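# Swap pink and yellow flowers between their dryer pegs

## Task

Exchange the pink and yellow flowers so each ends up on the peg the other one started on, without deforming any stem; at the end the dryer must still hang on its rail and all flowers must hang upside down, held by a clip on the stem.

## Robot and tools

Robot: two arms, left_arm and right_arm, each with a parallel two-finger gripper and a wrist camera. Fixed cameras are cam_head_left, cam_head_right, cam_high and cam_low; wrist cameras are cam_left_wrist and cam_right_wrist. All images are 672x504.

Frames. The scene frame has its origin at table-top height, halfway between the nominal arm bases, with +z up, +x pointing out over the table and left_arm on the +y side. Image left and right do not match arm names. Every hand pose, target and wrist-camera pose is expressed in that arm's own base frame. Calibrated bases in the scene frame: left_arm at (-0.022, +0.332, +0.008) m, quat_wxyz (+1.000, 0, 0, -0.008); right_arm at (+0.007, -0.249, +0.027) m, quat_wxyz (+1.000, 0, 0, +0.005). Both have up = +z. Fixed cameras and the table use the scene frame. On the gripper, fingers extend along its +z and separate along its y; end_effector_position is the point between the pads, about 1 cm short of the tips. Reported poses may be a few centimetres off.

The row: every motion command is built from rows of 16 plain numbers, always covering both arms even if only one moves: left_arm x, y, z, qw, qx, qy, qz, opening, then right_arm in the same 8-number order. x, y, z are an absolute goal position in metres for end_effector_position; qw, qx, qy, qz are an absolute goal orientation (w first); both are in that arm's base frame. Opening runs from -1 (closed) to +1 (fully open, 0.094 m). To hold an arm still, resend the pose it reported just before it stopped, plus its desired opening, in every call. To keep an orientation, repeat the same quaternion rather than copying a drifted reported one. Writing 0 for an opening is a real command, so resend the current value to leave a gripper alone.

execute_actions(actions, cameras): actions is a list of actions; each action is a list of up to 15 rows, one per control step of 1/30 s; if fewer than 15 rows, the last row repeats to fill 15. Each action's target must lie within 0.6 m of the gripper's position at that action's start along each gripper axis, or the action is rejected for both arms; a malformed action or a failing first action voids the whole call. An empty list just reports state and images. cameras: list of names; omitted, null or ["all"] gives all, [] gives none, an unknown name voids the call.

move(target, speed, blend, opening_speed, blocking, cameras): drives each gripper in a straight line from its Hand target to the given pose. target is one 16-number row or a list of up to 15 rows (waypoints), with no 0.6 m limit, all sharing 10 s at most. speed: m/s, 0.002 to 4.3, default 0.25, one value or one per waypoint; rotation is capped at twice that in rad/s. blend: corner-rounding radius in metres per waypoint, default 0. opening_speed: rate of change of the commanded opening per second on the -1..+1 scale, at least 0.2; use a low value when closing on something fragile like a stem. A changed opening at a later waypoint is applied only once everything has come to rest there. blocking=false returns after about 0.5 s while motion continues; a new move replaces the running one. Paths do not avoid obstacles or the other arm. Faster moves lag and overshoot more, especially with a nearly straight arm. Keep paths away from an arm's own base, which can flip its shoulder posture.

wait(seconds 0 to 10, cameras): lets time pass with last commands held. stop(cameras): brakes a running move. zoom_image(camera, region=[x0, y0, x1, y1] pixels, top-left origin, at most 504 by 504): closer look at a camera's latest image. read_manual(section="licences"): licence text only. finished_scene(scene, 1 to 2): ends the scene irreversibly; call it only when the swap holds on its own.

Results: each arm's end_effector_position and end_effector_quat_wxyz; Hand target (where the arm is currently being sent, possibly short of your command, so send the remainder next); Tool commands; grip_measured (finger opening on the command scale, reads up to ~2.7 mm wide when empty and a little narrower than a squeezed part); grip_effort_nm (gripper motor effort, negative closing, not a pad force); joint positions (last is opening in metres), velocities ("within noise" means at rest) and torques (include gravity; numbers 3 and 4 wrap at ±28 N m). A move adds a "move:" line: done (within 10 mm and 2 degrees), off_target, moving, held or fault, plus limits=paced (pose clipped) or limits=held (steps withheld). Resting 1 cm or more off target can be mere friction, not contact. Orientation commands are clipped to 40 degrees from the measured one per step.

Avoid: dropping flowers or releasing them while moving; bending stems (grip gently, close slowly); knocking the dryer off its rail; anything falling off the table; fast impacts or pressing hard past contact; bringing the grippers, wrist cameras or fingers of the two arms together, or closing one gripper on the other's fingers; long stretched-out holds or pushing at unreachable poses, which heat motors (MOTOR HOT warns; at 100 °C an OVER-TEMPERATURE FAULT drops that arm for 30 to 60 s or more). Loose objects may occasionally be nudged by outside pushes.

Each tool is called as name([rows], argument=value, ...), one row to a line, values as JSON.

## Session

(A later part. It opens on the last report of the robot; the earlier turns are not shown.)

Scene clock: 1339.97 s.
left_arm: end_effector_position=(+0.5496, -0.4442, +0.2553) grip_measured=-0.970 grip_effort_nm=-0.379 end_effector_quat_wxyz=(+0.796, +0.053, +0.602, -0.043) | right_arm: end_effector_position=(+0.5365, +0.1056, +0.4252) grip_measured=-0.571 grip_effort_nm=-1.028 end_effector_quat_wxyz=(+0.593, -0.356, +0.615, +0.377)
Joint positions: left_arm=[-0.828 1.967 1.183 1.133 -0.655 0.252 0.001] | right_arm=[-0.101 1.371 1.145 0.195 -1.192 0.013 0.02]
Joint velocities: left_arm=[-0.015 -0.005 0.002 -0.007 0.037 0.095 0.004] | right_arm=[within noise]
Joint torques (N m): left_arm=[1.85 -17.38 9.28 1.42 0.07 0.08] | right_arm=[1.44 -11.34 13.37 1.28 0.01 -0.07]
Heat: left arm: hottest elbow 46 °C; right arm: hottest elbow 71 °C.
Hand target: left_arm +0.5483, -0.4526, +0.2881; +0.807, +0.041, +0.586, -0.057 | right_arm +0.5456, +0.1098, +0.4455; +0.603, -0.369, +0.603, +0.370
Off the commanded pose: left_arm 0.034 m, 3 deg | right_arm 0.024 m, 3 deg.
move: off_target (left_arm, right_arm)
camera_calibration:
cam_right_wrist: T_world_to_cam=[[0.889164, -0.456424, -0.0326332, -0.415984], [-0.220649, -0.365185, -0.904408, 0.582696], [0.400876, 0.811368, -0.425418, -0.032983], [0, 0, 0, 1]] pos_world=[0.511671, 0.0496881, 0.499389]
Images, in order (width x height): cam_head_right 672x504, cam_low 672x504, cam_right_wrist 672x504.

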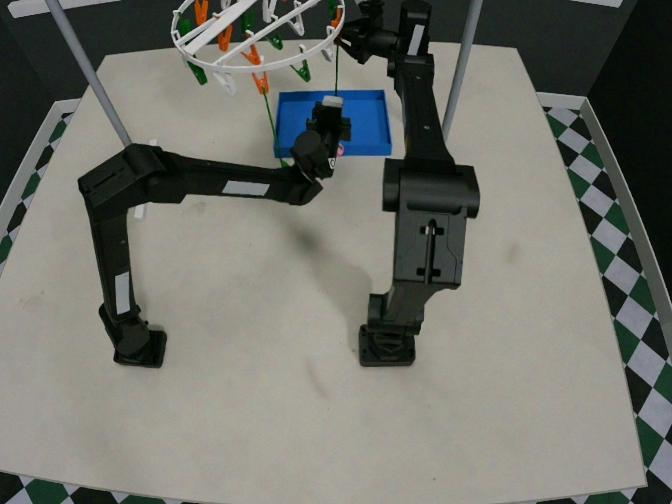

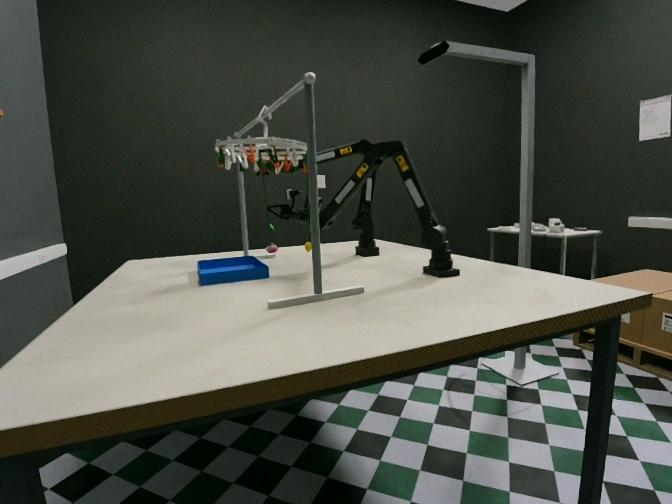

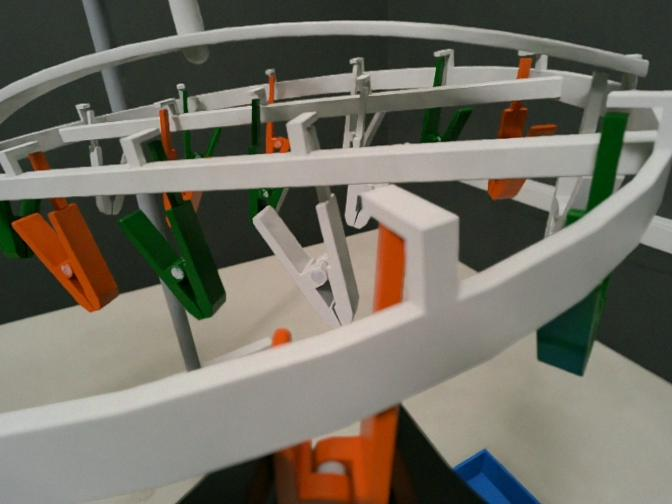

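move(target=[0.5485,-0.4537,0.295, 0.8071,0.0410,0.5864,-0.0564, -0.97, 0.547,0.110,0.446, 0.6029,-0.3695,0.6029,0.3695, -0.68], speed=0.04, cameras=["cam_head_right","cam_low","cam_left_wrist"])

zoom_image(camera="cam_low", region=[240, 150, 290, 195])

zoom_image(camera="cam_head_right", region=[315, 10, 365, 70])

Scene clock: 1344.60 s.
left_arm: end_effector_position=(+0.5496, -0.4446, +0.2562) grip_measured=-0.970 grip_effort_nm=-0.716 end_effector_quat_wxyz=(+0.793, +0.056, +0.605, -0.041) | right_arm: end_effector_position=(+0.5365, +0.1056, +0.4252) grip_measured=-0.571 grip_effort_nm=-1.028 end_effector_quat_wxyz=(+0.593, -0.356, +0.615, +0.377)
Joint positions: left_arm=[-0.829 1.961 1.183 1.115 -0.657 0.252 0.001] | right_arm=[-0.101 1.371 1.145 0.195 -1.192 0.013 0.02]
Joint velocities: left_arm=[0.005 -0.005 -0.002 -0.002 0.007 -0.051 -0.005] | right_arm=[within noise]
Joint torques (N m): left_arm=[1.85 -17.9 9.37 1.36 0.08 0.07] | right_arm=[1.44 -11.16 13.37 1.32 0.02 -0.07]
Heat: left arm: hottest elbow 46 °C; right arm: hottest elbow 71 °C.
Hand target: left_arm +0.5473, -0.4522, +0.2948; +0.807, +0.041, +0.586, -0.056 | right_arm +0.5456, +0.1098, +0.4455; +0.603, -0.369, +0.603, +0.370
Off the commanded pose: left_arm 0.040 m, 4 deg | right_arm 0.024 m, 3 deg.
move: off_target (left_arm, right_arm)
camera_calibration:
cam_left_wrist: T_world_to_cam=[[-0.12335, -0.99103, -0.0514212, -0.359812], [-0.160365, 0.0710424, -0.984498, 0.410627], [0.97932, -0.113192, -0.16769, -0.45508], [0, 0, 0, 1]] pos_world=[0.467136, -0.437268, 0.309447]
Images, in order (width x height): cam_head_right 672x504, cam_low 672x504, cam_left_wrist 672x504.

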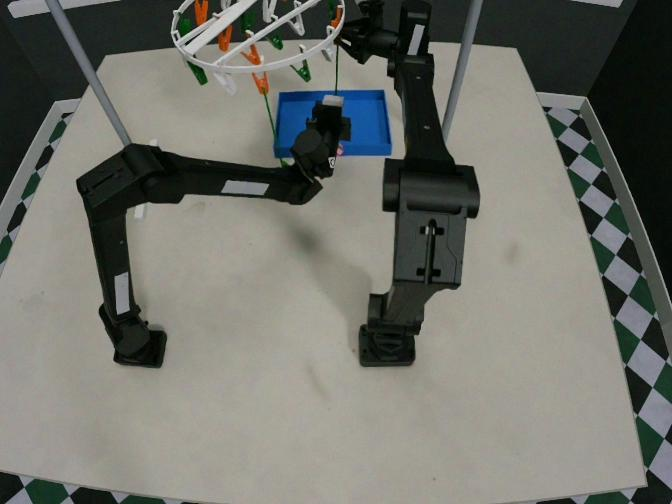

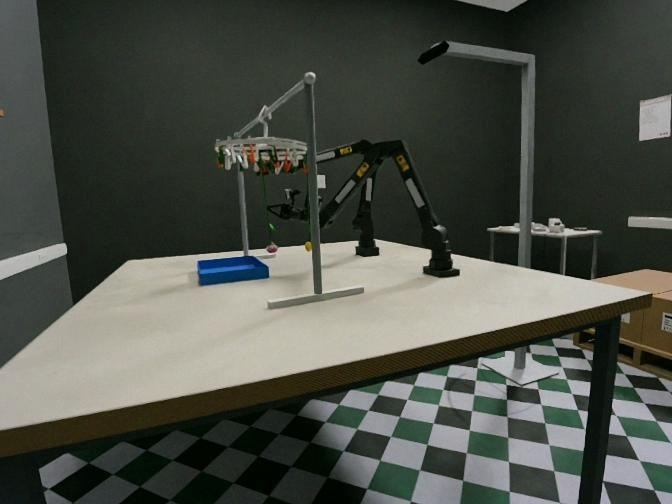

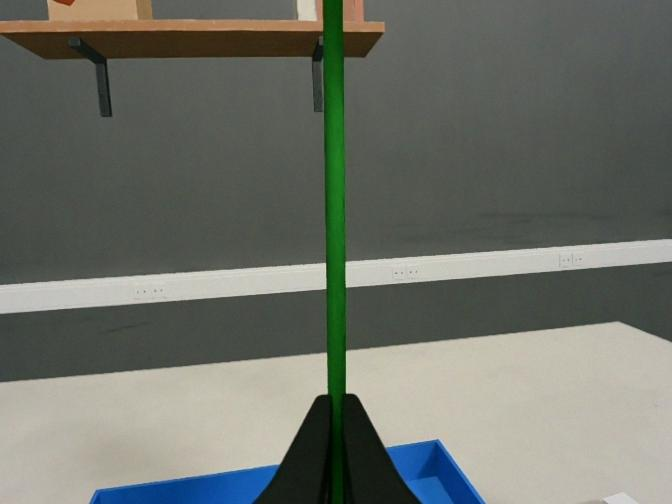

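Scaled by 10.080 from the camera's 672x504 image, which has a finer 960x720 frame.

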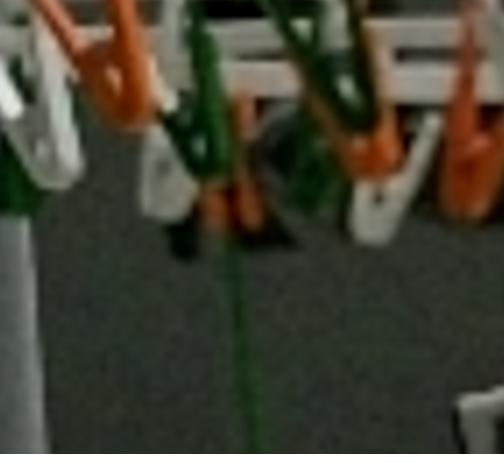

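Scaled by 8.400 from the camera's 672x504 image, which has a finer 960x720 frame.

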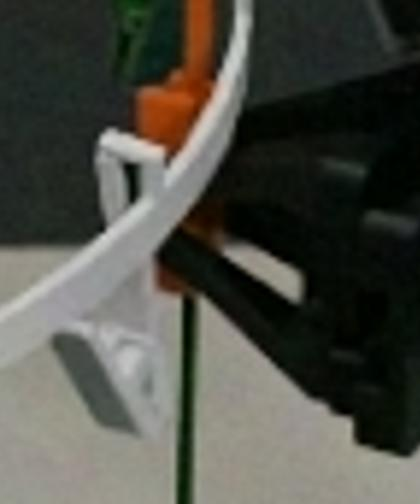

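move([
  [0.5445,-0.4545,0.272, 0.8071,0.0410,0.5864,-0.0564, -0.97, 0.547,0.110,0.446, 0.6029,-0.3695,0.6029,0.3695, -0.68],
  [0.5445,-0.4545,0.294, 0.8071,0.0410,0.5864,-0.0564, -0.97, 0.547,0.110,0.446, 0.6029,-0.3695,0.6029,0.3695, -0.68],
], speed=0.05, cameras=["cam_head_right","cam_low"])

zoom_image(camera="cam_low", region=[240, 150, 290, 195])

zoom_image(camera="cam_head_right", region=[315, 10, 365, 70])

Scene clock: 1349.07 s.
left_arm: end_effector_position=(+0.5463, -0.4466, +0.2590) grip_measured=-0.966 grip_effort_nm=-0.667 end_effector_quat_wxyz=(+0.795, +0.053, +0.603, -0.043) | right_arm: end_effector_position=(+0.5369, +0.1056, +0.4279) grip_measured=-0.571 grip_effort_nm=-1.038 end_effector_quat_wxyz=(+0.595, -0.358, +0.614, +0.376)
Joint positions: left_arm=[-0.835 1.958 1.183 1.123 -0.663 0.252 0.002] | right_arm=[-0.101 1.371 1.15 0.195 -1.192 0.013 0.02]
Joint velocities: within noise
Joint torques (N m): left_arm=[1.85 -17.73 8.96 1.44 0.1 0.11] | right_arm=[1.38 -11.34 13.03 1.29 0.01 -0.08]
Heat: left arm: hottest elbow 46 °C; right arm: hottest elbow 71 °C.
Hand target: left_arm +0.5435, -0.4534, +0.2939; +0.807, +0.041, +0.586, -0.057 | right_arm +0.5458, +0.1098, +0.4456; +0.603, -0.369, +0.603, +0.370
Off the commanded pose: left_arm 0.036 m, 3 deg | right_arm 0.021 m, 2 deg.
move: off_target (left_arm, right_arm)
Images, in order (width x height): cam_head_right 672x504, cam_low 672x504.

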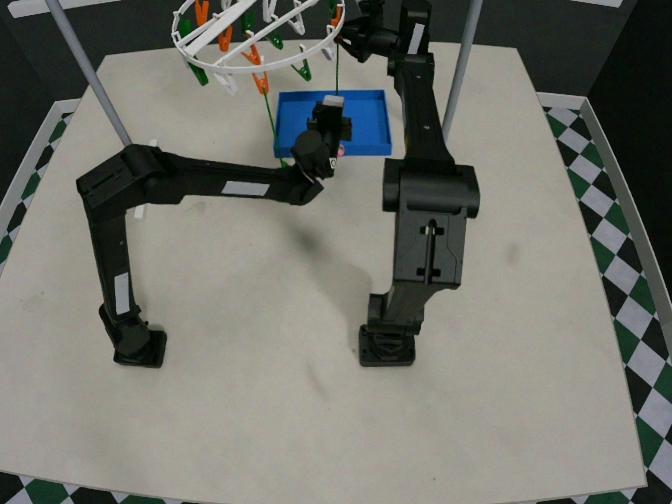

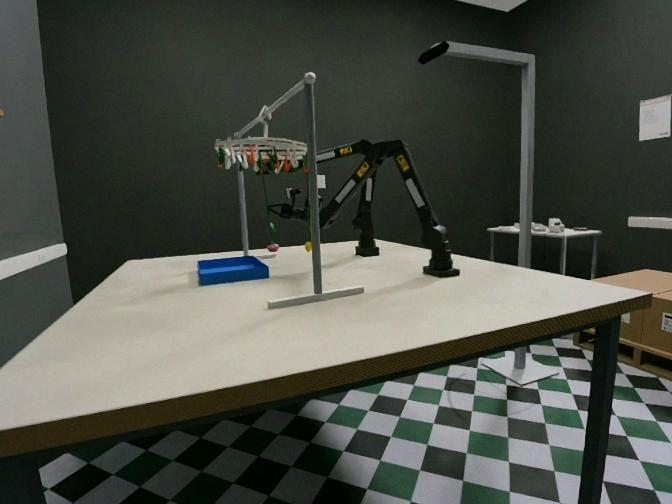

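Scaled by 10.080 from the camera's 672x504 image, which has a finer 960x720 frame.

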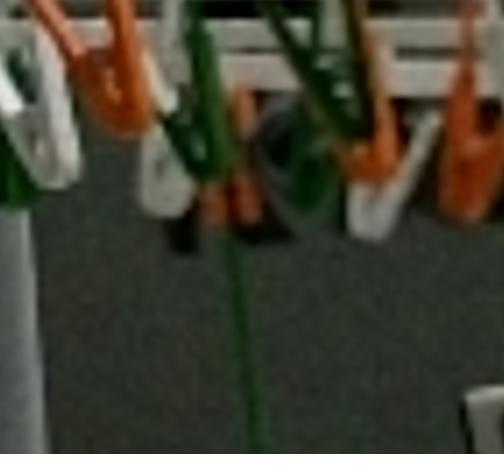

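Scaled by 8.400 from the camera's 672x504 image, which has a finer 960x720 frame.

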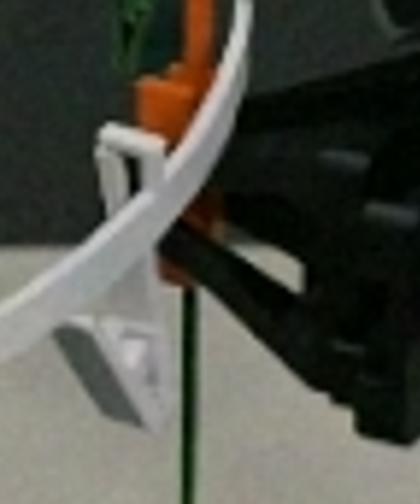

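move(target=[0.543,-0.4537,0.262, 0.8071,0.0410,0.5864,-0.0564, -0.97, 0.547,0.110,0.446, 0.6029,-0.3695,0.6029,0.3695, -0.68], speed=0.06, cameras=["cam_head_right","cam_low"])

zoom_image(camera="cam_low", region=[250, 160, 275, 190])

zoom_image(camera="cam_head_right", region=[325, 25, 350, 60])

Scene clock: 1353.67 s.
left_arm: end_effector_position=(+0.5447, -0.4450, +0.2620) grip_measured=-0.967 grip_effort_nm=-0.613 end_effector_quat_wxyz=(+0.803, +0.043, +0.592, -0.051) | right_arm: end_effector_position=(+0.5376, +0.1055, +0.4290) grip_measured=-0.571 grip_effort_nm=-1.033 end_effector_quat_wxyz=(+0.595, -0.358, +0.613, +0.376)
Joint positions: left_arm=[-0.836 1.967 1.183 1.167 -0.664 0.252 0.002] | right_arm=[-0.101 1.372 1.154 0.194 -1.192 0.013 0.02]
Joint velocities: within noise
Joint torques (N m): left_arm=[1.79 -14.15 7.8 2.52 0.13 0.11] | right_arm=[1.44 -11.34 12.86 1.28 0.02 -0.06]
Heat: left arm: hottest elbow 47 °C; right arm: hottest elbow 71 °C.
Hand target: left_arm +0.5429, -0.4534, +0.2621; +0.807, +0.041, +0.586, -0.057 | right_arm +0.5459, +0.1099, +0.4456; +0.603, -0.369, +0.603, +0.370
Off the commanded pose: left_arm 0.009 m, 1 deg | right_arm 0.020 m, 2 deg.
move: off_target (right_arm)
Images, in order (width x height): cam_head_right 672x504, cam_low 672x504.

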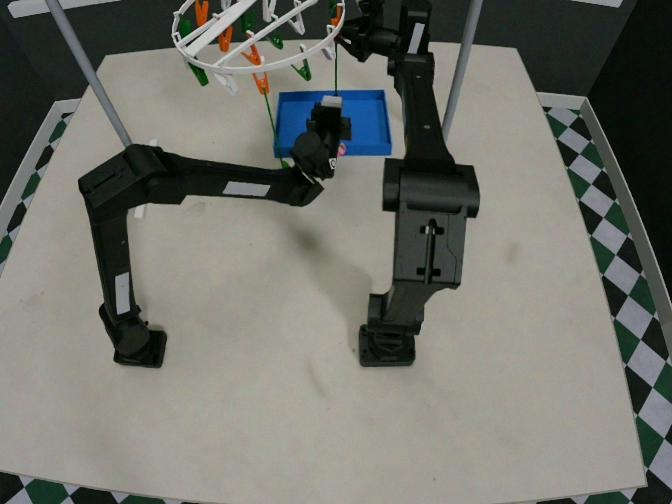

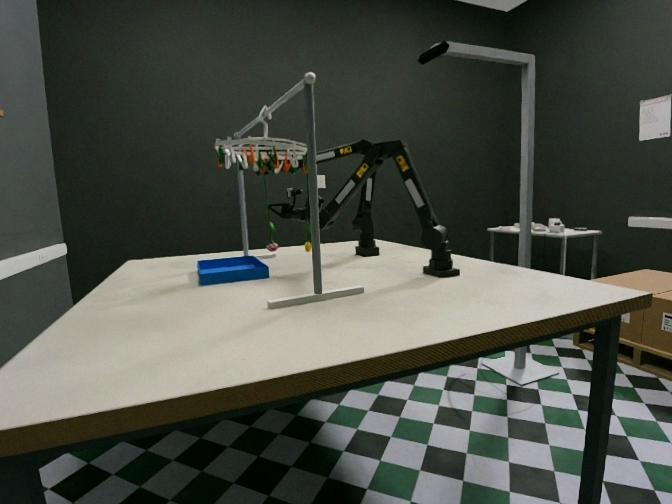

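Scaled by 16.800 from the camera's 672x504 image, which has a finer 960x720 frame.

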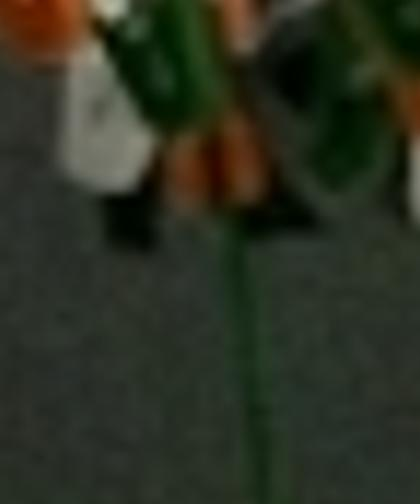

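Scaled by 14.400 from the camera's 672x504 image, which has a finer 960x720 frame.

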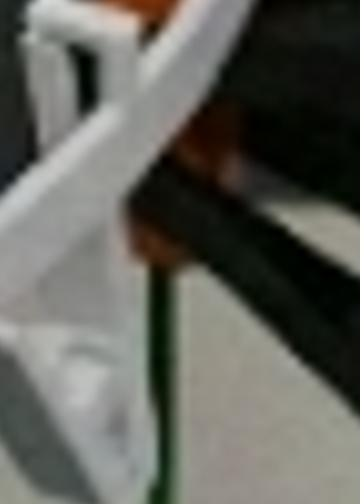

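move(target=[0.5455,-0.4565,0.238, 0.8071,0.0410,0.5864,-0.0564, -0.97, 0.547,0.110,0.446, 0.6029,-0.3695,0.6029,0.3695, -0.68], speed=0.06, cameras=["cam_head_right","cam_low"])

zoom_image(camera="cam_low", region=[250, 160, 275, 190])

zoom_image(camera="cam_head_right", region=[325, 25, 350, 60])

Scene clock: 1365.10 s.
left_arm: end_effector_position=(+0.5465, -0.4474, +0.2336) grip_measured=-0.967 grip_effort_nm=-0.691 end_effector_quat_wxyz=(+0.801, +0.045, +0.595, -0.049) | right_arm: end_effector_position=(+0.5376, +0.1055, +0.4290) grip_measured=-0.571 grip_effort_nm=-1.023 end_effector_quat_wxyz=(+0.595, -0.358, +0.614, +0.376)
Joint positions: left_arm=[-0.836 2.022 1.183 1.214 -0.664 0.252 0.002] | right_arm=[-0.101 1.372 1.154 0.194 -1.192 0.013 0.02]
Joint velocities: left_arm=[-0.005 0.005 -0.017 -0.002 -0.007 -0.037 -0.004] | right_arm=[within noise]
Joint torques (N m): left_arm=[1.85 -14.68 7.9 2.55 0.12 0.11] | right_arm=[1.32 -11.34 12.85 1.32 0 -0.08]
Heat: left arm: hottest elbow 46 °C; right arm: hottest elbow 69 °C.
Hand target: left_arm +0.5453, -0.4562, +0.2379; +0.807, +0.041, +0.587, -0.056 | right_arm +0.5459, +0.1099, +0.4456; +0.603, -0.369, +0.603, +0.370
Off the commanded pose: left_arm 0.010 m, 2 deg | right_arm 0.020 m, 2 deg.
move: off_target (right_arm)
Images, in order (width x height): cam_head_right 672x504, cam_low 672x504.

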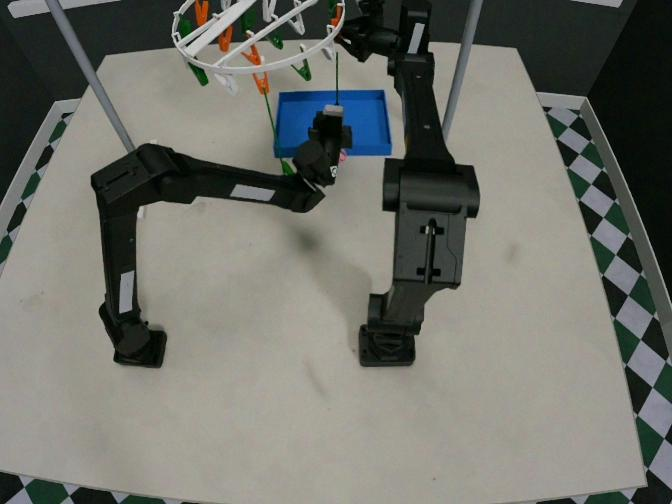

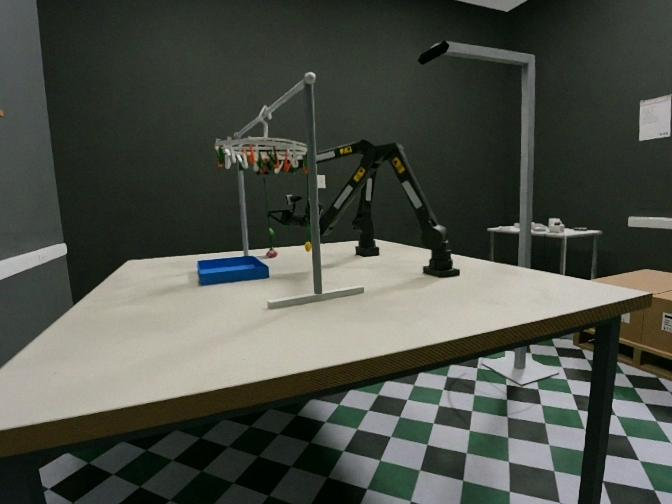

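Scaled by 16.800 from the camera's 672x504 image, which has a finer 960x720 frame.

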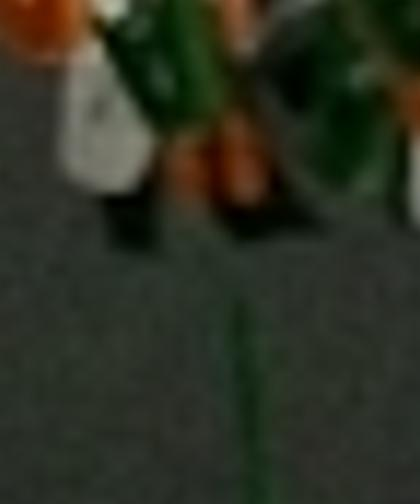

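Scaled by 14.400 from the camera's 672x504 image, which has a finer 960x720 frame.

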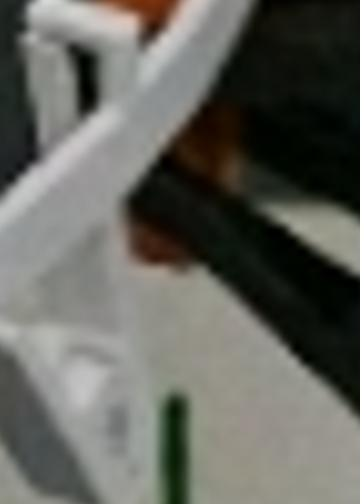

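move(target=[0.5465,-0.4585,0.284, 0.8071,0.0410,0.5864,-0.0564, -0.97, 0.547,0.110,0.446, 0.6029,-0.3695,0.6029,0.3695, -0.68], speed=0.06, cameras=["cam_head_right","cam_low"])

zoom_image(camera="cam_low", region=[250, 160, 275, 190])

zoom_image(camera="cam_head_right", region=[325, 25, 350, 60])

Scene clock: 1374.70 s.
left_arm: end_effector_position=(+0.5457, -0.4477, +0.2538) grip_measured=-0.969 grip_effort_nm=-0.701 end_effector_quat_wxyz=(+0.796, +0.051, +0.601, -0.045) | right_arm: end_effector_position=(+0.5376, +0.1055, +0.4290) grip_measured=-0.571 grip_effort_nm=-1.033 end_effector_quat_wxyz=(+0.595, -0.358, +0.614, +0.376)
Joint positions: left_arm=[-0.837 1.972 1.183 1.142 -0.664 0.252 0.001] | right_arm=[-0.101 1.372 1.154 0.194 -1.192 0.013 0.02]
Joint velocities: left_arm=[-0.005 -0.005 0.007 0.002 0.007 0.022 -0.006] | right_arm=[within noise]
Joint torques (N m): left_arm=[1.85 -16.91 9.51 1.4 0.08 0.12] | right_arm=[1.26 -11.52 12.79 1.31 0.01 -0.07]
Heat: left arm: hottest elbow 46 °C; right arm: hottest elbow 68 °C.
Hand target: left_arm +0.5452, -0.4575, +0.2839; +0.807, +0.041, +0.586, -0.057 | right_arm +0.5459, +0.1099, +0.4456; +0.603, -0.369, +0.603, +0.370
Off the commanded pose: left_arm 0.032 m, 3 deg | right_arm 0.020 m, 2 deg.
move: off_target (left_arm, right_arm)
Images, in order (width x height): cam_head_right 672x504, cam_low 672x504.

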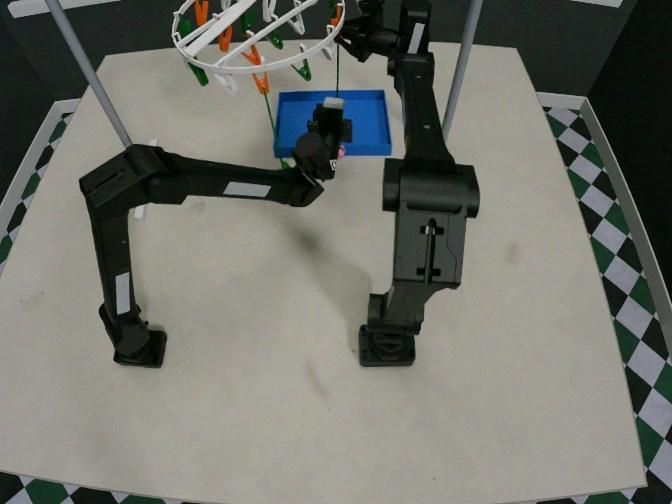

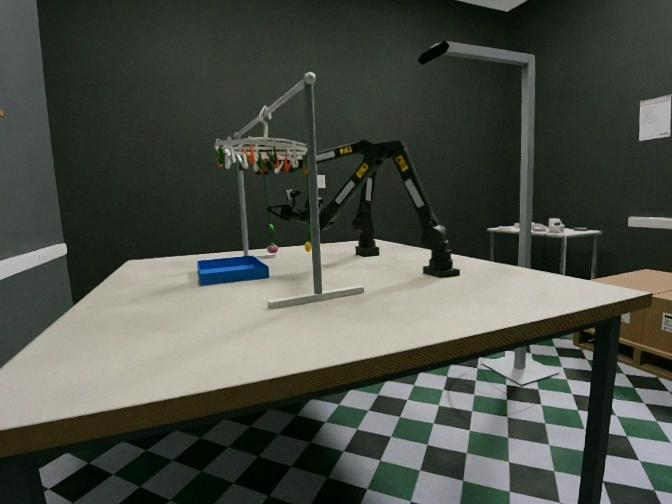

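Scaled by 16.800 from the camera's 672x504 image, which has a finer 960x720 frame.

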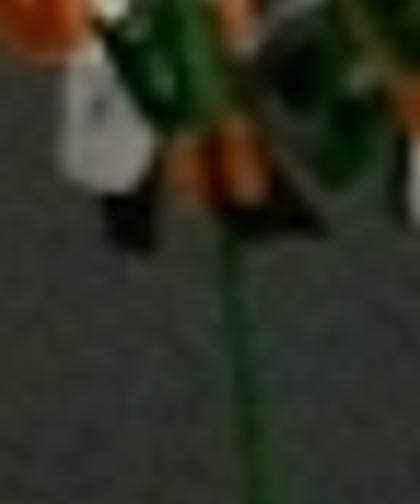

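Scaled by 14.400 from the camera's 672x504 image, which has a finer 960x720 frame.

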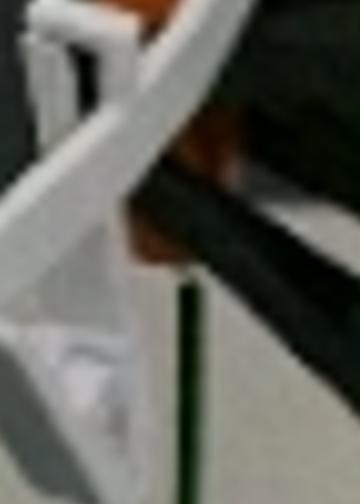

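move(target=[0.549,-0.4585,0.293, 0.8071,0.0410,0.5864,-0.0564, -0.97, 0.547,0.110,0.446, 0.6029,-0.3695,0.6029,0.3695, -0.68], speed=0.05, cameras=["cam_head_right","cam_low"])

zoom_image(camera="cam_low", region=[250, 160, 275, 190])

zoom_image(camera="cam_head_right", region=[325, 25, 350, 60])

Scene clock: 1378.53 s.
left_arm: end_effector_position=(+0.5461, -0.4481, +0.2549) grip_measured=-0.970 grip_effort_nm=-0.564 end_effector_quat_wxyz=(+0.793, +0.055, +0.605, -0.042) | right_arm: end_effector_position=(+0.5376, +0.1055, +0.4290) grip_measured=-0.571 grip_effort_nm=-1.033 end_effector_quat_wxyz=(+0.595, -0.358, +0.614, +0.376)
Joint positions: left_arm=[-0.837 1.964 1.183 1.12 -0.664 0.252 0.001] | right_arm=[-0.101 1.372 1.154 0.194 -1.192 0.013 0.02]
Joint velocities: left_arm=[-0.015 -0.015 0.007 0.007 -0.066 0.022 0.014] | right_arm=[within noise]
Joint torques (N m): left_arm=[2.02 -17.32 10.09 1.42 0.18 0.1] | right_arm=[1.49 -11.4 12.88 1.32 0.01 -0.07]
Heat: left arm: hottest elbow 47 °C; right arm: hottest elbow 68 °C.
Hand target: left_arm +0.5473, -0.4567, +0.2930; +0.807, +0.041, +0.586, -0.057 | right_arm +0.5459, +0.1099, +0.4456; +0.603, -0.369, +0.603, +0.370
Off the commanded pose: left_arm 0.040 m, 4 deg | right_arm 0.020 m, 2 deg.
move: off_target (left_arm, right_arm)
Images, in order (width x height): cam_head_right 672x504, cam_low 672x504.

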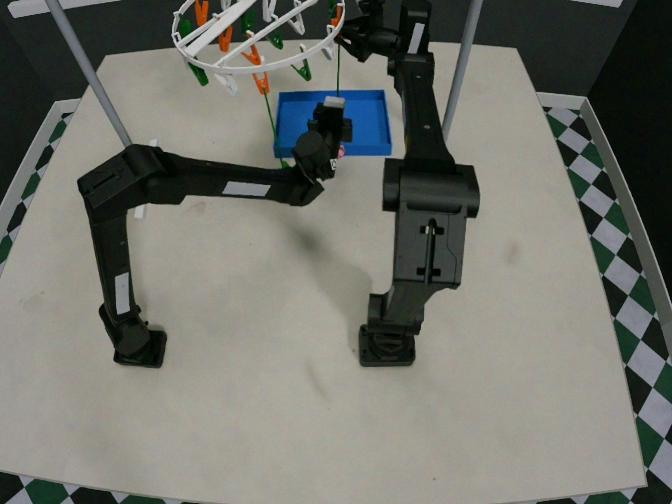

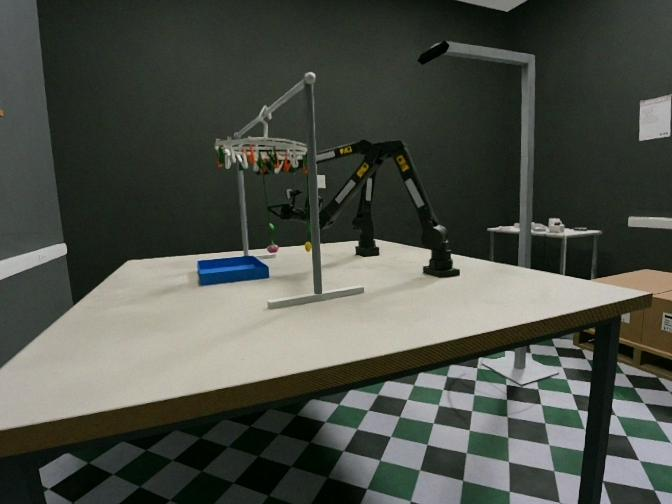

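Scaled by 16.800 from the camera's 672x504 image, which has a finer 960x720 frame.

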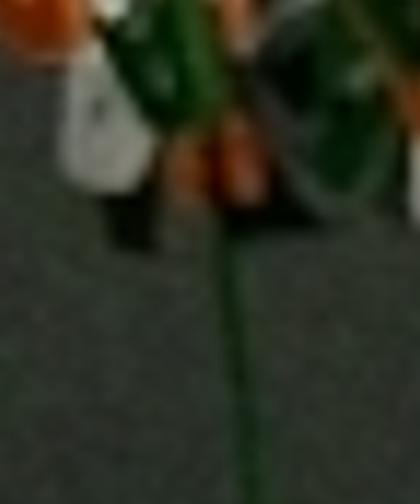

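Scaled by 14.400 from the camera's 672x504 image, which has a finer 960x720 frame.

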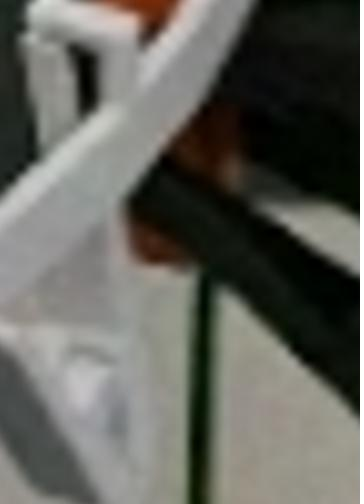

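move(target=[0.550,-0.4565,0.299, 0.8071,0.0410,0.5864,-0.0564, -0.97, 0.547,0.110,0.446, 0.6029,-0.3695,0.6029,0.3695, -0.68], speed=0.05, cameras=["cam_head_right","cam_low"])

zoom_image(camera="cam_low", region=[250, 160, 275, 190])

zoom_image(camera="cam_head_right", region=[325, 25, 350, 60])

Scene clock: 1382.53 s.
left_arm: end_effector_position=(+0.5457, -0.4479, +0.2602) grip_measured=-0.967 grip_effort_nm=-0.686 end_effector_quat_wxyz=(+0.793, +0.056, +0.605, -0.042) | right_arm: end_effector_position=(+0.5376, +0.1055, +0.4290) grip_measured=-0.571 grip_effort_nm=-1.038 end_effector_quat_wxyz=(+0.595, -0.358, +0.614, +0.376)
Joint positions: left_arm=[-0.837 1.952 1.183 1.107 -0.663 0.252 0.002] | right_arm=[-0.101 1.372 1.154 0.194 -1.192 0.013 0.02]
Joint velocities: within noise
Joint torques (N m): left_arm=[2.32 -17.26 10.18 1.42 0.26 0.09] | right_arm=[1.55 -11.46 12.77 1.36 0.01 -0.06]
Heat: left arm: hottest elbow 47 °C; right arm: hottest elbow 68 °C.
Hand target: left_arm +0.5482, -0.4547, +0.2990; +0.807, +0.041, +0.586, -0.056 | right_arm +0.5459, +0.1099, +0.4456; +0.603, -0.369, +0.603, +0.370
Off the commanded pose: left_arm 0.040 m, 4 deg | right_arm 0.020 m, 2 deg.
move: off_target (left_arm, right_arm)
Images, in order (width x height): cam_head_right 672x504, cam_low 672x504.

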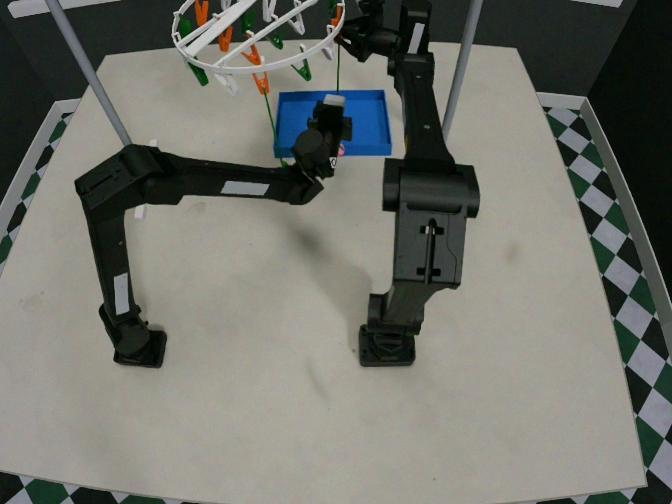

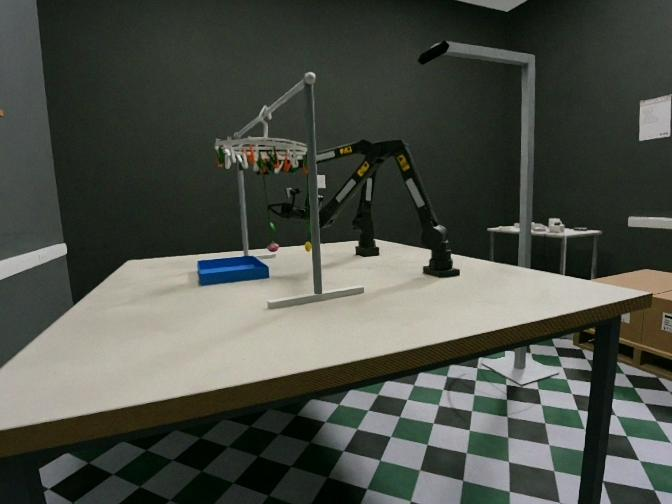

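Scaled by 16.800 from the camera's 672x504 image, which has a finer 960x720 frame.

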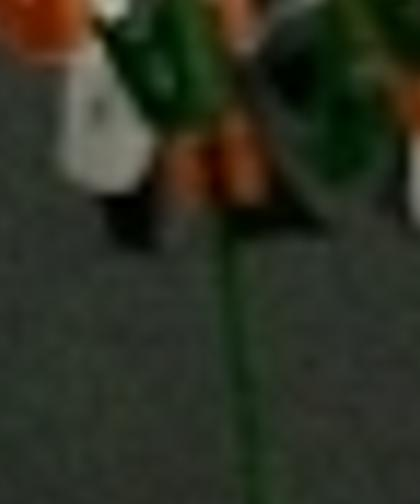

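Scaled by 14.400 from the camera's 672x504 image, which has a finer 960x720 frame.

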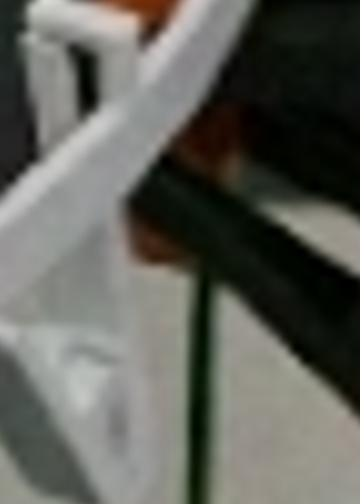

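move(target=[0.551,-0.4525,0.304, 0.8071,0.0410,0.5864,-0.0564, -0.97, 0.547,0.110,0.446, 0.6029,-0.3695,0.6029,0.3695, -0.68], speed=0.05, cameras=["cam_head_right","cam_low"])

zoom_image(camera="cam_low", region=[250, 160, 275, 190])

zoom_image(camera="cam_head_right", region=[325, 25, 350, 60])

Scene clock: 1386.57 s.
left_arm: end_effector_position=(+0.5448, -0.4481, +0.2671) grip_measured=-0.967 grip_effort_nm=-0.681 end_effector_quat_wxyz=(+0.794, +0.058, +0.604, -0.044) | right_arm: end_effector_position=(+0.5376, +0.1055, +0.4290) grip_measured=-0.571 grip_effort_nm=-1.023 end_effector_quat_wxyz=(+0.595, -0.358, +0.614, +0.376)
Joint positions: left_arm=[-0.837 1.939 1.183 1.096 -0.658 0.252 0.002] | right_arm=[-0.101 1.372 1.154 0.194 -1.192 0.013 0.02]
Joint velocities: left_arm=[0.005 -0.005 -0.002 -0.017 0.095 -0.037 -0.007] | right_arm=[within noise]
Joint torques (N m): left_arm=[2.73 -17.26 10 1.37 0.26 0.06] | right_arm=[1.14 -11.34 12.78 1.31 0.02 -0.08]
Heat: left arm: hottest elbow 47 °C; right arm: hottest elbow 68 °C.
Hand target: left_arm +0.5494, -0.4509, +0.3040; +0.807, +0.041, +0.586, -0.056 | right_arm +0.5459, +0.1099, +0.4456; +0.603, -0.369, +0.603, +0.370
Off the commanded pose: left_arm 0.038 m, 3 deg | right_arm 0.020 m, 2 deg.
move: off_target (left_arm, right_arm)
Images, in order (width x height): cam_head_right 672x504, cam_low 672x504.

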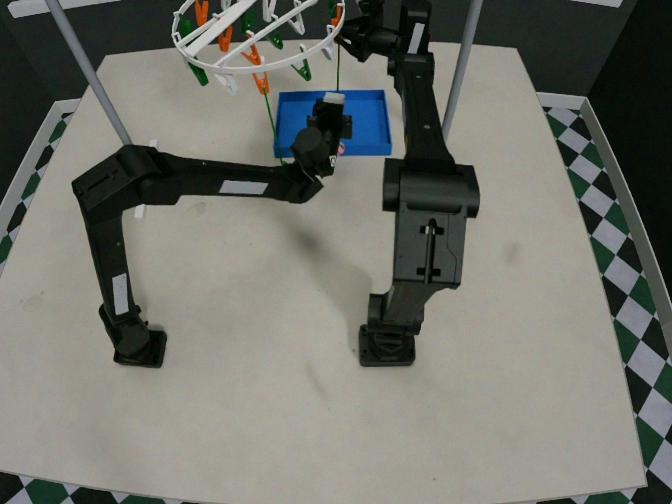

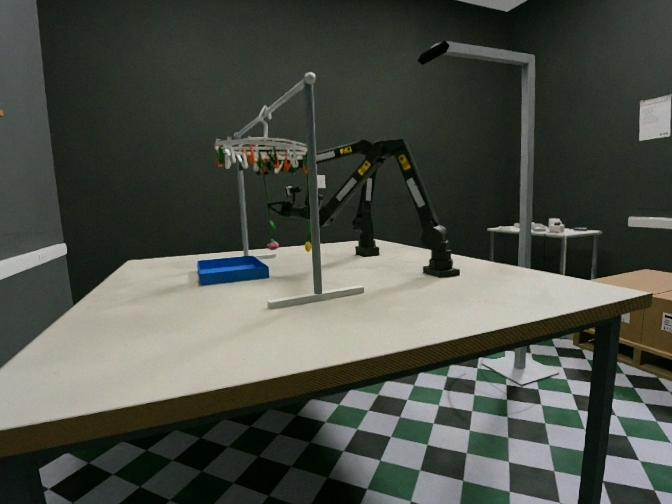

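Scaled by 16.800 from the camera's 672x504 image, which has a finer 960x720 frame.

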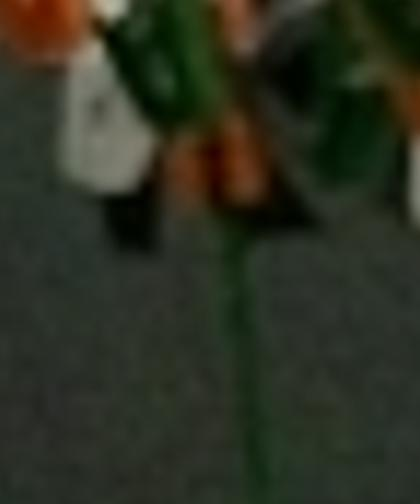

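Scaled by 14.400 from the camera's 672x504 image, which has a finer 960x720 frame.

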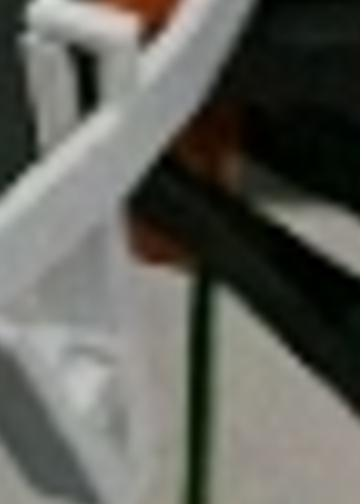

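move(target=[0.551,-0.4505,0.312, 0.8071,0.0410,0.5864,-0.0564, -0.97, 0.547,0.110,0.446, 0.6029,-0.3695,0.6029,0.3695, -0.68], speed=0.05, cameras=["cam_head_left","cam_head_right","cam_low","cam_right_wrist"])

zoom_image(camera="cam_low", region=[250, 160, 275, 190])

zoom_image(camera="cam_head_right", region=[325, 25, 350, 60])

zoom_image(camera="cam_right_wrist", region=[230, 350, 430, 504])

Scene clock: 1392.83 s.
left_arm: end_effector_position=(+0.5440, -0.4476, +0.2751) grip_measured=-0.967 grip_effort_nm=-0.686 end_effector_quat_wxyz=(+0.794, +0.059, +0.604, -0.045) | right_arm: end_effector_position=(+0.5376, +0.1055, +0.4290) grip_measured=-0.571 grip_effort_nm=-1.033 end_effector_quat_wxyz=(+0.595, -0.358, +0.614, +0.376)
Joint positions: left_arm=[-0.837 1.922 1.183 1.079 -0.655 0.252 0.002] | right_arm=[-0.101 1.372 1.154 0.194 -1.192 0.013 0.02]
Joint velocities: within noise
Joint torques (N m): left_arm=[2.9 -17.03 10.1 1.33 0.26 0.04] | right_arm=[1.49 -11.46 12.74 1.29 0.02 -0.06]
Heat: left arm: hottest elbow 48 °C; right arm: hottest elbow 67 °C.
Hand target: left_arm +0.5494, -0.4489, +0.3120; +0.807, +0.041, +0.586, -0.056 | right_arm +0.5459, +0.1099, +0.4456; +0.603, -0.369, +0.603, +0.370
Off the commanded pose: left_arm 0.038 m, 3 deg | right_arm 0.020 m, 2 deg.
move: off_target (left_arm, right_arm)
camera_calibration:
cam_right_wrist: T_world_to_cam=[[0.889339, -0.456476, -0.0265601, -0.419587], [-0.214771, -0.365741, -0.905598, 0.583671], [0.403669, 0.811088, -0.423306, -0.0340868], [0, 0, 0, 1]] pos_world=[0.512271, 0.049588, 0.502997]
Images, in order (width x height): cam_head_left 672x504, cam_head_right 672x504, cam_low 672x504, cam_right_wrist 672x504.

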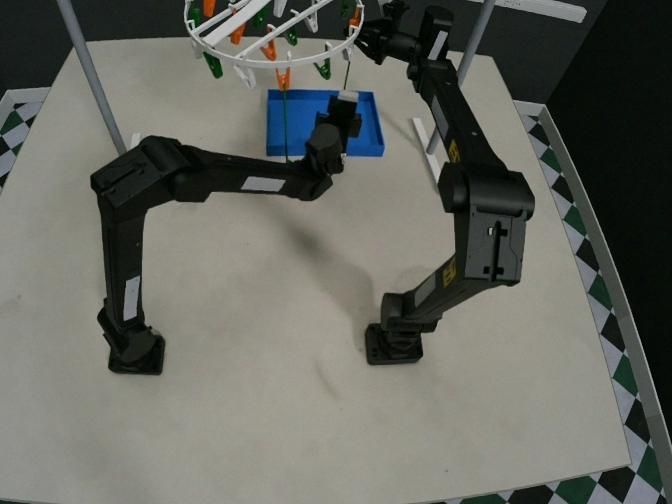

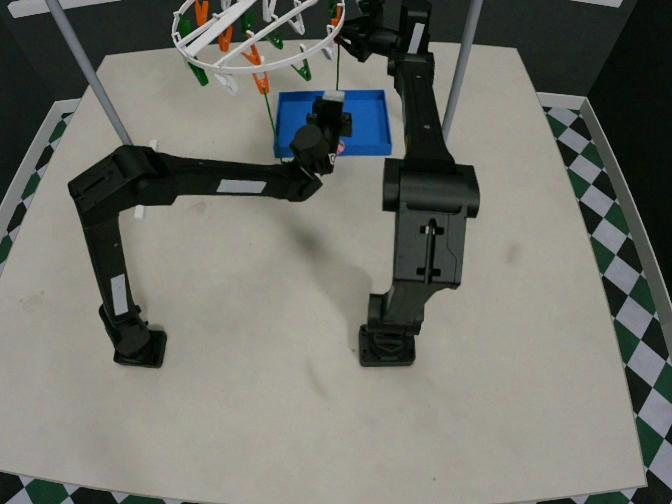

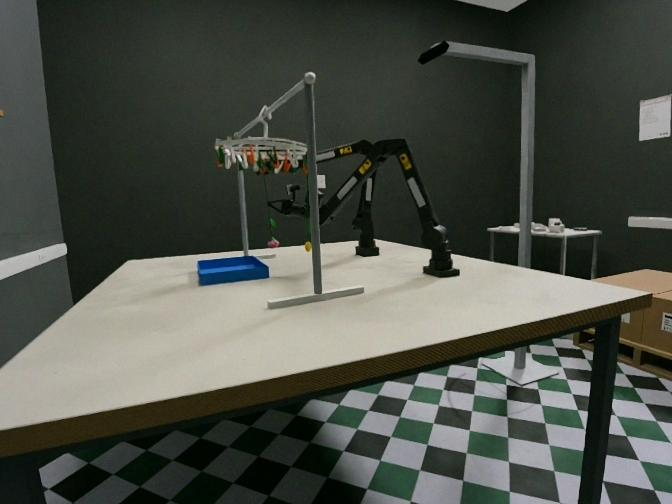

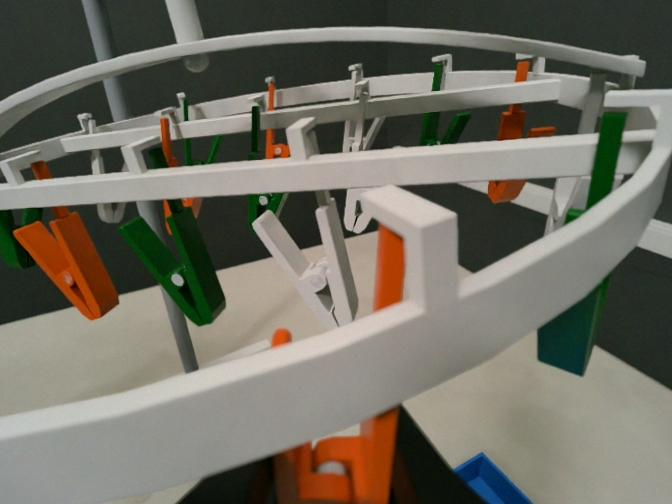

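Scaled by 16.800 from the camera's 672x504 image, which has a finer 960x720 frame.

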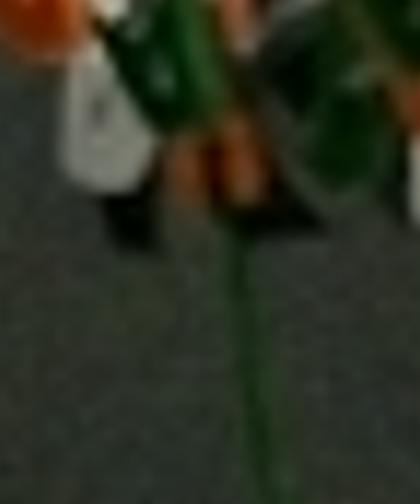

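Scaled by 14.400 from the camera's 672x504 image, which has a finer 960x720 frame.

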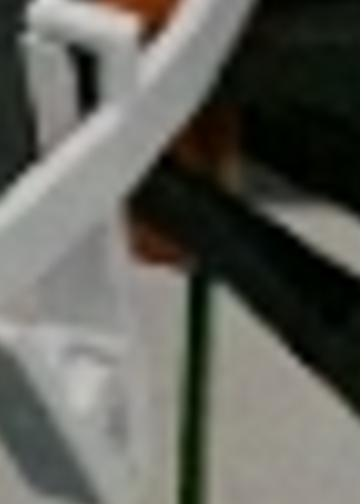

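Scaled by 2.520 from the camera's 672x504 image, which has a finer 960x720 frame.

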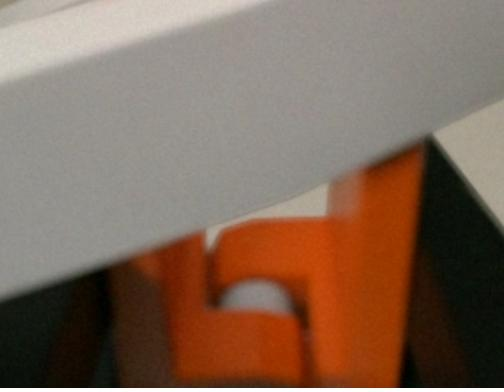

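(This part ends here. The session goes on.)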